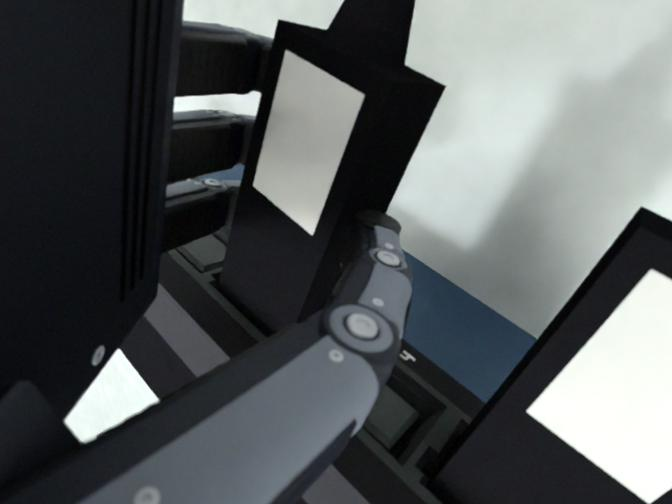

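>>> execute_actions(
  actions=[
    [[0,-0.0015,-0.0008,0,0,0,1,0.9,0.4,0.4,0.4,-1,1,0.6,0,0,0,0,0,0,-1,-1,-1,-1,-1,-1,0,-0.8]],
  ],
)

Scene clock: 744.00 s.
left_arm: end_effector_position=(+0.3479, +0.1116, +0.0911) hand_measured=(+1.000, -0.012, -0.384, -0.332, -0.278, -1.000) hand_load_n=(+2.0, +19.0, +6.0, +8.0, +15.0, +0.0) hand_stopped_by=(target, force, force, force, force, target) hand_force_limit=1.00 hand_speed=0.60 end_effector_quat_wxyz=(+0.005, -0.018, +0.949, -0.316) | right_arm: end_effector_position=(+0.6946, -1.2622, +0.2051) hand_measured=(-1.000, -1.000, -1.000, -1.000, -1.000, -1.000) hand_load_n=(+0.0, +0.0, +0.0, +0.0, +0.0, +0.0) hand_stopped_by=(target, target, target, target, target, target) hand_force_limit=0.00 hand_speed=-0.80 end_effector_quat_wxyz=(+0.294, +0.909, +0.208, +0.208)
Joint positions: left_arm=[-1.102 -1.209 1.858 0.324 1.82 -2.799] | right_arm=[-0.99 -0.984 1.415 0.418 1.412 0.214]
Joint torques (N m): left_arm=[-18.29 -36.26 -39.61 2.26 -3.01 -3.09] | right_arm=[-1.74 -91.16 -35.34 1.5 -1.3 0.01]
Wrist force (N): left_arm=[3.6 -9.3 -0.8] | right_arm=[0.4 -0.1 -0.1]
Wrist torque (N m): left_arm=[0.11 -0.02 0.04] | right_arm=[-0.02 -0.07 0.02]
Wrist force, peak (N): left_arm=[5.0 -12.8 29.2] | right_arm=[1.0 0.5 0.1]
Hand target: left_arm +0.3479, +0.1116, +0.0910; +0.005, -0.018, +0.949, -0.316 | right_arm +0.6946, -1.2622, +0.2051; +0.294, +0.909, +0.208, +0.208
Off the commanded pose: left_arm 0.000 m, 0 deg | right_arm 0.000 m, 0 deg.

>>> execute_actions(
  actions=[
    [[0,0,0,0,0,0,1,0.95,0.5,0.5,0.5,-1,1,1,0,0,0,0,0,0,-1,-1,-1,-1,-1,-1,0,-0.8]],
    [[0,-0.0008,-0.0004,0,0,0,1,0.95,0.5,0.5,0.5,-1,1,1,0,0,0,0,0,0,-1,-1,-1,-1,-1,-1,0,-0.8]],
  ],
)

Scene clock: 751.00 s.
left_arm: end_effector_position=(+0.3479, +0.1111, +0.0908) hand_measured=(+1.000, -0.012, -0.360, -0.318, -0.278, -1.000) hand_load_n=(+2.0, +21.5, +13.5, +10.5, +10.5, +0.0) hand_stopped_by=(target, force, force, force, force, target) hand_force_limit=1.00 hand_speed=1.00 end_effector_quat_wxyz=(+0.005, -0.018, +0.949, -0.316) | right_arm: end_effector_position=(+0.6946, -1.2622, +0.2051) hand_measured=(-1.000, -1.000, -1.000, -1.000, -1.000, -1.000) hand_load_n=(+0.0, +0.0, +0.0, +0.0, +0.0, +0.0) hand_stopped_by=(target, target, target, target, target, target) hand_force_limit=0.00 hand_speed=-0.80 end_effector_quat_wxyz=(+0.294, +0.909, +0.208, +0.208)
Joint positions: left_arm=[-1.102 -1.209 1.857 0.324 1.82 -2.799] | right_arm=[-0.99 -0.984 1.415 0.418 1.412 0.214]
Joint torques (N m): left_arm=[-18.91 -33.33 -36.71 2.57 -2.91 -3.43] | right_arm=[0.34 -90.56 -35.45 1.65 -1.33 -0.03]
Wrist force (N): left_arm=[1.4 -11.3 -3.9] | right_arm=[0.2 0.1 -0.4]
Wrist torque (N m): left_arm=[0.08 0.10 0.31] | right_arm=[0.05 -0.02 0.01]
Wrist force, peak (N): left_arm=[2.8 -13.3 8.1] | right_arm=[0.7 0.1 -0.7]
Hand target: left_arm +0.3479, +0.1111, +0.0908; +0.005, -0.018, +0.949, -0.316 | right_arm +0.6946, -1.2622, +0.2051; +0.294, +0.909, +0.208, +0.208
Off the commanded pose: left_arm 0.000 m, 0 deg | right_arm 0.000 m, 0 deg.

>>> move(
  target=[-0.01,0,0,0,0,0,1,0.95,0.5,0.5,0.5,-1,1,1,0,0,0,0,0,0,-1,-1,-1,-1,-1,-1,0,-0.8],
  speed=0.01,
  cameras=["cam_left_wrist"],
)

Scene clock: 755.83 s.
left_arm: end_effector_position=(+0.3421, +0.1111, +0.0908) hand_measured=(+1.000, -0.014, -0.360, -0.318, -0.278, -1.000) hand_load_n=(+16.0, +21.5, +11.5, +8.5, +7.5, +0.0) hand_stopped_by=(target, force, force, force, force, target) hand_force_limit=1.00 hand_speed=1.00 end_effector_quat_wxyz=(+0.005, -0.018, +0.949, -0.316) | right_arm: end_effector_position=(+0.6946, -1.2622, +0.2051) hand_measured=(-1.000, -1.000, -1.000, -1.000, -1.000, -1.000) hand_load_n=(+0.0, +0.0, +0.0, +0.5, +0.0, +0.0) hand_stopped_by=(target, target, target, target, target, target) hand_force_limit=0.00 hand_speed=-0.80 end_effector_quat_wxyz=(+0.294, +0.909, +0.208, +0.208)
Joint positions: left_arm=[-1.111 -1.215 1.866 0.319 1.815 -2.807] | right_arm=[-0.99 -0.984 1.415 0.418 1.412 0.214]
Joint torques (N m): left_arm=[-30.7 -79.68 -14.33 6.42 6.2 -4.85] | right_arm=[-1.18 -91.04 -35.25 1.49 -1.23 0.13]
Wrist force (N): left_arm=[-27.9 -3.4 9.2] | right_arm=[0.2 -0.1 0.0]
Wrist torque (N m): left_arm=[-0.03 -0.17 0.02] | right_arm=[-0.03 -0.04 0.01]
Wrist force, peak (N): left_arm=[-32.6 -2.8 10.4] | right_arm=[0.6 -0.2 -0.7]
Hand target: left_arm +0.3419, +0.1111, +0.0908; +0.005, -0.018, +0.949, -0.316 | right_arm +0.6946, -1.2622, +0.2051; +0.294, +0.909, +0.208, +0.208
Off the commanded pose: left_arm 0.000 m, 0 deg | right_arm 0.000 m, 0 deg.
move: done
camera_calibration:
cam_left_wrist: T_world_to_cam=[[-0.321638, 0.709263, -0.627291, 0.1003], [0.803464, 0.554973, 0.215525, -0.35433], [0.500994, -0.434685, -0.748368, 0.0638504], [0, 0, 0, 1]] pos_world=[0.284963, 0.153259, 0.187068]
Images, in order (width x height): cam_left_wrist 672x504.

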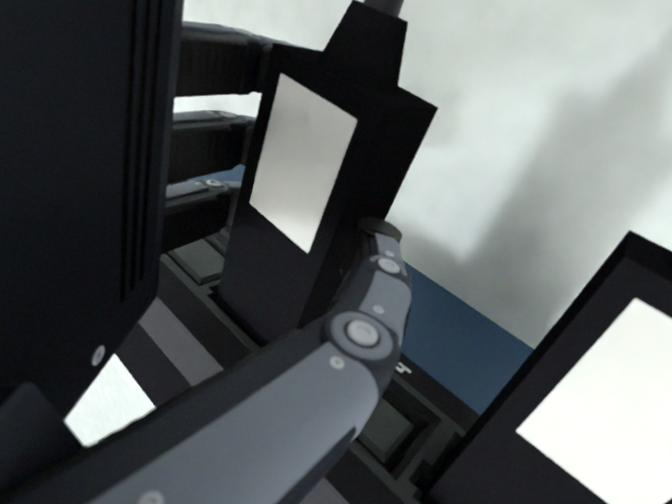

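>>> execute_actions(
  actions=[
    [[0,0,0,0,0,0,1,-0.28,-1,-1,-1,-1,1,0.3,0,0,0,0,0,0,-1,-1,-1,-1,-1,-1,0,-0.8]],
    [[0,0,0,0,0,0,1,-0.28,-1,-1,-1,-1,1,0.3,0,0,0,0,0,0,-1,-1,-1,-1,-1,-1,0,-0.8]],
  ],
)

>>> move(
  target=[
    [-0.0202,0.0023,0.0012,0,0,0,1,-0.28,-1,-1,-1,-1,1,0.3,0,0,0,0,0,0,-1,-1,-1,-1,-1,-1,0,-0.8],
    [-0.0198,-0.0385,-0.0647,0,0,0,1,-0.28,-1,-1,-1,-1,1,0.3,0,0,0,0,0,0,-1,-1,-1,-1,-1,-1,0,-0.8],
  ],
  speed=0.03,
  stop_force=6,
  cameras=["cam_left_wrist"],
)

Scene clock: 900.60 s.
left_arm: end_effector_position=(+0.3419, +0.1111, +0.0908) hand_measured=(+1.000, -0.280, -1.000, -1.000, -1.000, -1.000) hand_load_n=(+0.0, +0.0, +0.0, +0.0, +0.0, +0.0) hand_stopped_by=(target, target, target, target, target, target) hand_force_limit=1.00 hand_speed=0.30 end_effector_quat_wxyz=(+0.005, -0.018, +0.949, -0.316) | right_arm: end_effector_position=(+0.6946, -1.2622, +0.2051) hand_measured=(-1.000, -1.000, -1.000, -1.000, -1.000, -1.000) hand_load_n=(+0.0, +0.0, +0.0, +0.0, +0.0, +0.0) hand_stopped_by=(target, target, target, target, target, target) hand_force_limit=0.00 hand_speed=-0.80 end_effector_quat_wxyz=(+0.294, +0.909, +0.208, +0.208)
Joint positions: left_arm=[-1.112 -1.215 1.866 0.319 1.815 -2.807] | right_arm=[-0.99 -0.984 1.415 0.418 1.412 0.214]
Joint torques (N m): left_arm=[16.23 -56.41 -45.69 0.07 -2.19 1.99] | right_arm=[-0.94 -90.78 -35.75 1.51 -1.43 0.08]
Wrist force (N): left_arm=[0.7 -0.3 0.1] | right_arm=[0.4 0.0 -0.1]
Wrist torque (N m): left_arm=[-0.07 0.09 0.33] | right_arm=[0.01 -0.06 0.03]
Wrist force, peak (N): left_arm=[-30.9 -2.4 10.3] | right_arm=[1.0 0.8 -0.2]
Hand target: left_arm +0.3419, +0.1111, +0.0908; +0.005, -0.018, +0.949, -0.316 | right_arm +0.6946, -1.2622, +0.2051; +0.294, +0.909, +0.208, +0.208
Off the commanded pose: left_arm 0.000 m, 0 deg | right_arm 0.000 m, 0 deg.

Scene clock: 903.47 s.
left_arm: end_effector_position=(+0.3301, +0.0880, +0.0520) hand_measured=(+1.000, -0.280, -1.000, -1.000, -1.000, -1.000) hand_load_n=(+0.5, +1.0, -0.5, +0.0, +0.0, +0.0) hand_stopped_by=(target, target, target, target, target, target) hand_force_limit=1.00 hand_speed=0.30 end_effector_quat_wxyz=(+0.005, -0.018, +0.949, -0.316) | right_arm: end_effector_position=(+0.6946, -1.2622, +0.2051) hand_measured=(-1.000, -1.000, -1.000, -1.000, -1.000, -1.000) hand_load_n=(+0.0, +0.0, +0.0, +0.0, +0.0, +0.5) hand_stopped_by=(target, target, target, target, target, target) hand_force_limit=0.00 hand_speed=-0.80 end_effector_quat_wxyz=(+0.294, +0.909, +0.208, +0.208)
Joint positions: left_arm=[-1.147 -1.161 1.871 0.254 1.795 -2.837] | right_arm=[-0.99 -0.984 1.415 0.418 1.412 0.214]
Joint torques (N m): left_arm=[-21.5 -41.87 -44.13 -0.3 -2.07 -3.14] | right_arm=[-1.36 -90.72 -36 1.53 -1.16 0]
Wrist force (N): left_arm=[0.8 0.7 -1.8] | right_arm=[0.4 0.0 0.0]
Wrist torque (N m): left_arm=[-0.05 0.08 0.33] | right_arm=[0.00 -0.06 0.03]
Wrist force, peak (N): left_arm=[1.1 0.7 -2.3] | right_arm=[0.2 -0.8 -0.1]
Hand target: left_arm +0.3301, +0.0880, +0.0520; +0.005, -0.018, +0.949, -0.316 | right_arm +0.6946, -1.2622, +0.2051; +0.294, +0.909, +0.208, +0.208
Off the commanded pose: left_arm 0.000 m, 0 deg | right_arm 0.000 m, 0 deg.
move: done
camera_calibration:
cam_left_wrist: T_world_to_cam=[[-0.32167, 0.709211, -0.627334, 0.0886404], [0.803511, 0.554959, 0.215385, -0.323464], [0.500898, -0.434787, -0.748373, 0.0308558], [0, 0, 0, 1]] pos_world=[0.272964, 0.13006, 0.148368]
Images, in order (width x height): cam_left_wrist 672x504.

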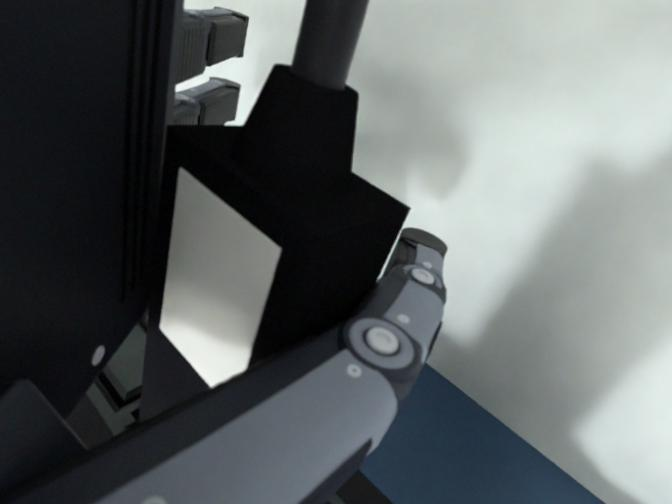

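>>> move(
  target=[
    [0.0117,0,0,0,0,0,1,-0.28,-1,-1,-1,-1,1,0.3,0,0,0,0,0,0,-1,-1,-1,-1,-1,-1,0,-0.8],
  ],
  speed=0.02,
  stop_force=6,
)

>>> move(
  target=[
    [0,0.0107,-0.008,0,0,0,1,-0.28,-1,-1,-1,-1,1,0.3,0,0,0,0,0,0,-1,-1,-1,-1,-1,-1,0,-0.8],
  ],
  speed=0.01,
  stop_force=6,
  cameras=["cam_left_wrist"],
)

Scene clock: 913.57 s.
left_arm: end_effector_position=(+0.3371, +0.0880, +0.0520) hand_measured=(+1.000, -0.280, -1.000, -1.000, -1.000, -1.000) hand_load_n=(-0.5, +1.5, +0.0, -0.5, +0.0, +0.0) hand_stopped_by=(target, target, target, target, target, target) hand_force_limit=1.00 hand_speed=0.30 end_effector_quat_wxyz=(+0.005, -0.018, +0.949, -0.316) | right_arm: end_effector_position=(+0.6946, -1.2622, +0.2051) hand_measured=(-1.000, -1.000, -1.000, -1.000, -1.000, -1.000) hand_load_n=(+0.0, +0.0, +0.5, +0.0, +0.0, +0.0) hand_stopped_by=(target, target, target, target, target, target) hand_force_limit=0.00 hand_speed=-0.80 end_effector_quat_wxyz=(+0.294, +0.909, +0.208, +0.208)
Joint positions: left_arm=[-1.136 -1.155 1.861 0.259 1.801 -2.828] | right_arm=[-0.99 -0.984 1.415 0.418 1.412 0.214]
Joint torques (N m): left_arm=[19.92 -43.68 -45.24 3.8 2.77 2.96] | right_arm=[-1.11 -89.68 -35.53 1.65 -1.35 0.04]
Wrist force (N): left_arm=[2.3 1.4 -0.3] | right_arm=[0.3 0.4 -0.2]
Wrist torque (N m): left_arm=[-0.07 -0.02 0.16] | right_arm=[0.07 -0.04 0.03]
Wrist force, peak (N): left_arm=[2.8 1.8 -0.8] | right_arm=[0.7 0.1 -0.2]
Hand target: left_arm +0.3371, +0.0880, +0.0520; +0.005, -0.018, +0.949, -0.316 | right_arm +0.6946, -1.2622, +0.2051; +0.294, +0.909, +0.208, +0.208
Off the commanded pose: left_arm 0.000 m, 0 deg | right_arm 0.000 m, 0 deg.
move: done

Scene clock: 915.27 s.
left_arm: end_effector_position=(+0.3371, +0.0901, +0.0503) hand_measured=(+1.000, -0.280, -1.000, -1.000, -1.000, -1.000) hand_load_n=(+0.0, +0.0, +0.0, +0.0, +0.0, +0.0) hand_stopped_by=(target, target, target, target, target, target) hand_force_limit=1.00 hand_speed=0.30 end_effector_quat_wxyz=(+0.004, -0.018, +0.949, -0.316) | right_arm: end_effector_position=(+0.6946, -1.2622, +0.2051) hand_measured=(-1.000, -1.000, -1.000, -1.000, -1.000, -1.000) hand_load_n=(+0.0, +0.0, +0.0, +0.0, +0.0, +0.0) hand_stopped_by=(target, target, target, target, target, target) hand_force_limit=0.00 hand_speed=-0.80 end_effector_quat_wxyz=(+0.294, +0.909, +0.208, +0.208)
Joint positions: left_arm=[-1.135 -1.155 1.865 0.255 1.802 -2.827] | right_arm=[-0.99 -0.984 1.415 0.418 1.412 0.214]
Joint torques (N m): left_arm=[-20.69 -43.25 -41.95 4.31 -2.14 -2.07] | right_arm=[0.29 -91.2 -35.66 1.69 -1.41 -0.03]
Wrist force (N): left_arm=[1.7 -4.1 0.4] | right_arm=[0.0 -0.2 -0.4]
Wrist torque (N m): left_arm=[-0.28 -0.01 0.17] | right_arm=[-0.02 0.00 -0.01]
Wrist force, peak (N): left_arm=[2.3 -7.7 2.6] | right_arm=[0.9 -0.1 0.0]
Hand target: left_arm +0.3371, +0.0901, +0.0503; +0.004, -0.018, +0.949, -0.316 (not the last commanded pose) | right_arm +0.6946, -1.2622, +0.2051; +0.294, +0.909, +0.208, +0.208
Off the commanded pose: left_arm 0.005 m, 0 deg | right_arm 0.000 m, 0 deg.
move: contact (left_arm)
camera_calibration:
cam_left_wrist: T_world_to_cam=[[-0.321642, 0.709278, -0.627272, 0.0881777], [0.803546, 0.554898, 0.215413, -0.329927], [0.50086, -0.434756, -0.748416, 0.0269714], [0, 0, 0, 1]] pos_world=[0.279964, 0.132259, 0.146568]
Images, in order (width x height): cam_left_wrist 672x504.

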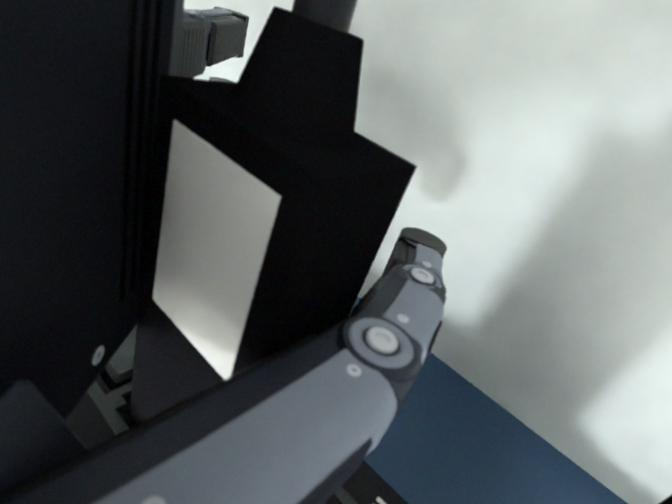

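>>> execute_actions(
  actions=[
    [[0,0,0,0,0,0,1,-0.28,0.95,0.95,0.95,-1,0.2,0.0,0,0,0,0,0,0,-1,-1,-1,-1,-1,-1,0,-0.8]],
    [[0,0,0,0,0,0,1,-0.28,0.95,0.95,0.95,-1,0.2,0.0,0,0,0,0,0,0,-1,-1,-1,-1,-1,-1,0,-0.8]],
  ],
  cameras=["cam_left_wrist"],
)

Scene clock: 923.10 s.
left_arm: end_effector_position=(+0.3371, +0.0901, +0.0503) hand_measured=(+1.000, -0.280, +0.368, +0.304, +0.786, -1.000) hand_load_n=(-0.5, +2.5, +10.0, +13.5, +15.0, +0.0) hand_stopped_by=(target, target, force, force, force, target) hand_force_limit=0.20 hand_speed=0.00 end_effector_quat_wxyz=(+0.005, -0.018, +0.949, -0.316) | right_arm: end_effector_position=(+0.6946, -1.2622, +0.2051) hand_measured=(-1.000, -1.000, -1.000, -1.000, -1.000, -1.000) hand_load_n=(+0.0, +0.0, +0.0, +0.0, +0.0, +0.0) hand_stopped_by=(target, target, target, target, target, target) hand_force_limit=0.00 hand_speed=-0.80 end_effector_quat_wxyz=(+0.294, +0.909, +0.208, +0.208)
Joint positions: left_arm=[-1.135 -1.155 1.865 0.255 1.802 -2.827] | right_arm=[-0.99 -0.984 1.415 0.418 1.412 0.214]
Joint torques (N m): left_arm=[-12.84 -43.85 -34.1 3.87 -1.09 -2.4] | right_arm=[-1.27 -90.61 -35.62 1.63 -1.28 0.01]
Wrist force (N): left_arm=[1.4 -5.4 1.5] | right_arm=[0.5 -0.1 -0.2]
Wrist torque (N m): left_arm=[-0.11 -0.20 0.52] | right_arm=[-0.01 -0.08 0.03]
Wrist force, peak (N): left_arm=[3.3 -5.3 1.7] | right_arm=[0.7 0.2 -0.5]
Hand target: left_arm +0.3371, +0.0901, +0.0503; +0.004, -0.018, +0.949, -0.316 | right_arm +0.6946, -1.2622, +0.2051; +0.294, +0.909, +0.208, +0.208
Off the commanded pose: left_arm 0.000 m, 0 deg | right_arm 0.000 m, 0 deg.
camera_calibration:
cam_left_wrist: T_world_to_cam=[[-0.321611, 0.709252, -0.627318, 0.0882417], [0.803535, 0.554907, 0.215429, -0.329949], [0.500897, -0.434787, -0.748373, 0.0270342], [0, 0, 0, 1]] pos_world=[0.279964, 0.13226, 0.146668]
Images, in order (width x height): cam_left_wrist 672x504.

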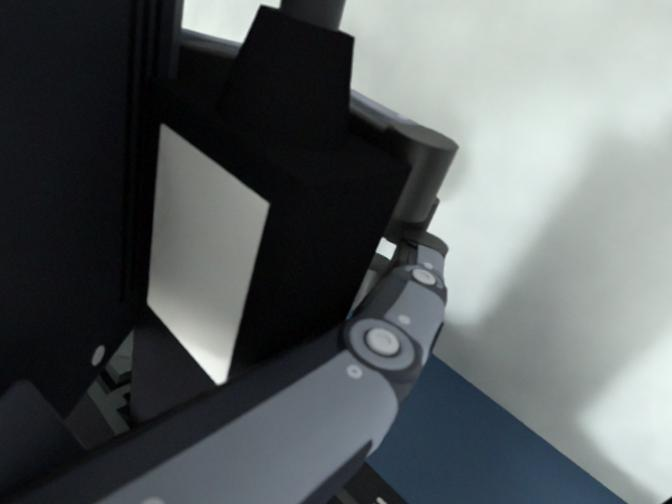

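>>> execute_actions(
  actions=[
    [[0,0,0,0,0,0,1,-0.8,0.95,0.95,0.95,-1,0.2,0.0,0,0,0,0,0,0,-1,-1,-1,-1,-1,-1,0,-0.8]],
    [[0,0,0,0,0,0,1,-0.8,0.95,0.95,0.95,-1,0.2,0.0,0,0,0,0,0,0,-1,-1,-1,-1,-1,-1,0,-0.8]],
  ],
)

>>> execute_actions(
  actions=[
    [[0,0,0,0,0,0,1,-0.8,1,1,1,-1,1,0.0,0,0,0,0,0,0,-1,-1,-1,-1,-1,-1,0,-0.8]],
    [[0,0,0,0,0,0,1,-0.8,1,1,1,-1,1,0.0,0,0,0,0,0,0,-1,-1,-1,-1,-1,-1,0,-0.8]],
  ],
  cameras=["cam_left_wrist"],
)

Scene clock: 937.30 s.
left_arm: end_effector_position=(+0.3371, +0.0901, +0.0503) hand_measured=(+1.000, -0.800, +0.368, +0.306, +0.786, -1.000) hand_load_n=(+0.0, +0.0, +0.0, +0.0, +14.5, +0.0) hand_stopped_by=(target, target, force, force, force, target) hand_force_limit=0.20 hand_speed=0.00 end_effector_quat_wxyz=(+0.004, -0.018, +0.949, -0.316) | right_arm: end_effector_position=(+0.6946, -1.2622, +0.2051) hand_measured=(-1.000, -1.000, -1.000, -1.000, -1.000, -1.000) hand_load_n=(+0.0, +0.0, +0.0, +0.0, +0.0, +0.0) hand_stopped_by=(target, target, target, target, target, target) hand_force_limit=0.00 hand_speed=-0.80 end_effector_quat_wxyz=(+0.294, +0.909, +0.208, +0.208)
Joint positions: left_arm=[-1.135 -1.155 1.865 0.255 1.802 -2.827] | right_arm=[-0.99 -0.984 1.415 0.418 1.412 0.214]
Joint torques (N m): left_arm=[13.82 -49.48 -17.64 5.64 0.72 -2.05] | right_arm=[-0.15 -90.69 -35.51 1.59 -1.26 0.03]
Wrist force (N): left_arm=[1.4 -5.6 0.9] | right_arm=[-0.2 0.1 -0.2]
Wrist torque (N m): left_arm=[-0.04 -0.24 0.54] | right_arm=[0.01 0.03 -0.01]
Wrist force, peak (N): left_arm=[1.2 -6.3 1.0] | right_arm=[-0.2 0.1 -0.9]
Hand target: left_arm +0.3371, +0.0901, +0.0503; +0.004, -0.018, +0.949, -0.316 | right_arm +0.6946, -1.2622, +0.2051; +0.294, +0.909, +0.208, +0.208
Off the commanded pose: left_arm 0.000 m, 0 deg | right_arm 0.000 m, 0 deg.

Scene clock: 938.50 s.
left_arm: end_effector_position=(+0.3371, +0.0901, +0.0503) hand_measured=(+1.000, -0.800, +0.778, +0.786, +0.788, -1.000) hand_load_n=(+0.0, +0.0, +12.0, +14.0, +3.5, +0.0) hand_stopped_by=(target, target, force, force, force, target) hand_force_limit=1.00 hand_speed=0.00 end_effector_quat_wxyz=(+0.004, -0.018, +0.949, -0.316) | right_arm: end_effector_position=(+0.6946, -1.2622, +0.2051) hand_measured=(-1.000, -1.000, -1.000, -1.000, -1.000, -1.000) hand_load_n=(+0.0, +0.0, +0.0, +0.0, +0.0, +0.0) hand_stopped_by=(target, target, target, target, target, target) hand_force_limit=0.00 hand_speed=-0.80 end_effector_quat_wxyz=(+0.294, +0.909, +0.208, +0.208)
Joint positions: left_arm=[-1.135 -1.155 1.865 0.255 1.802 -2.827] | right_arm=[-0.99 -0.984 1.415 0.418 1.412 0.214]
Joint torques (N m): left_arm=[19.74 -50.87 -18.78 5.56 0.99 -2.02] | right_arm=[-0.79 -89.81 -35.54 1.51 -1.47 -0.02]
Wrist force (N): left_arm=[0.6 -6.4 5.2] | right_arm=[-0.2 0.0 -0.2]
Wrist torque (N m): left_arm=[0.18 -0.11 0.39] | right_arm=[0.00 0.03 -0.02]
Wrist force, peak (N): left_arm=[0.6 -6.6 5.6] | right_arm=[0.6 -0.4 0.0]
Hand target: left_arm +0.3371, +0.0901, +0.0503; +0.004, -0.018, +0.949, -0.316 | right_arm +0.6946, -1.2622, +0.2051; +0.294, +0.909, +0.208, +0.208
Off the commanded pose: left_arm 0.000 m, 0 deg | right_arm 0.000 m, 0 deg.
camera_calibration:
cam_left_wrist: T_world_to_cam=[[-0.321642, 0.709278, -0.627272, 0.0881777], [0.803546, 0.554898, 0.215413, -0.329927], [0.50086, -0.434756, -0.748416, 0.0269714], [0, 0, 0, 1]] pos_world=[0.279964, 0.132259, 0.146568]
Images, in order (width x height): cam_left_wrist 672x504.

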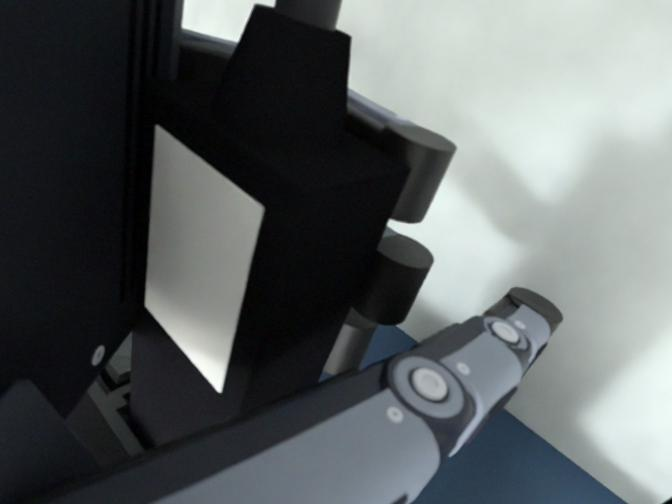

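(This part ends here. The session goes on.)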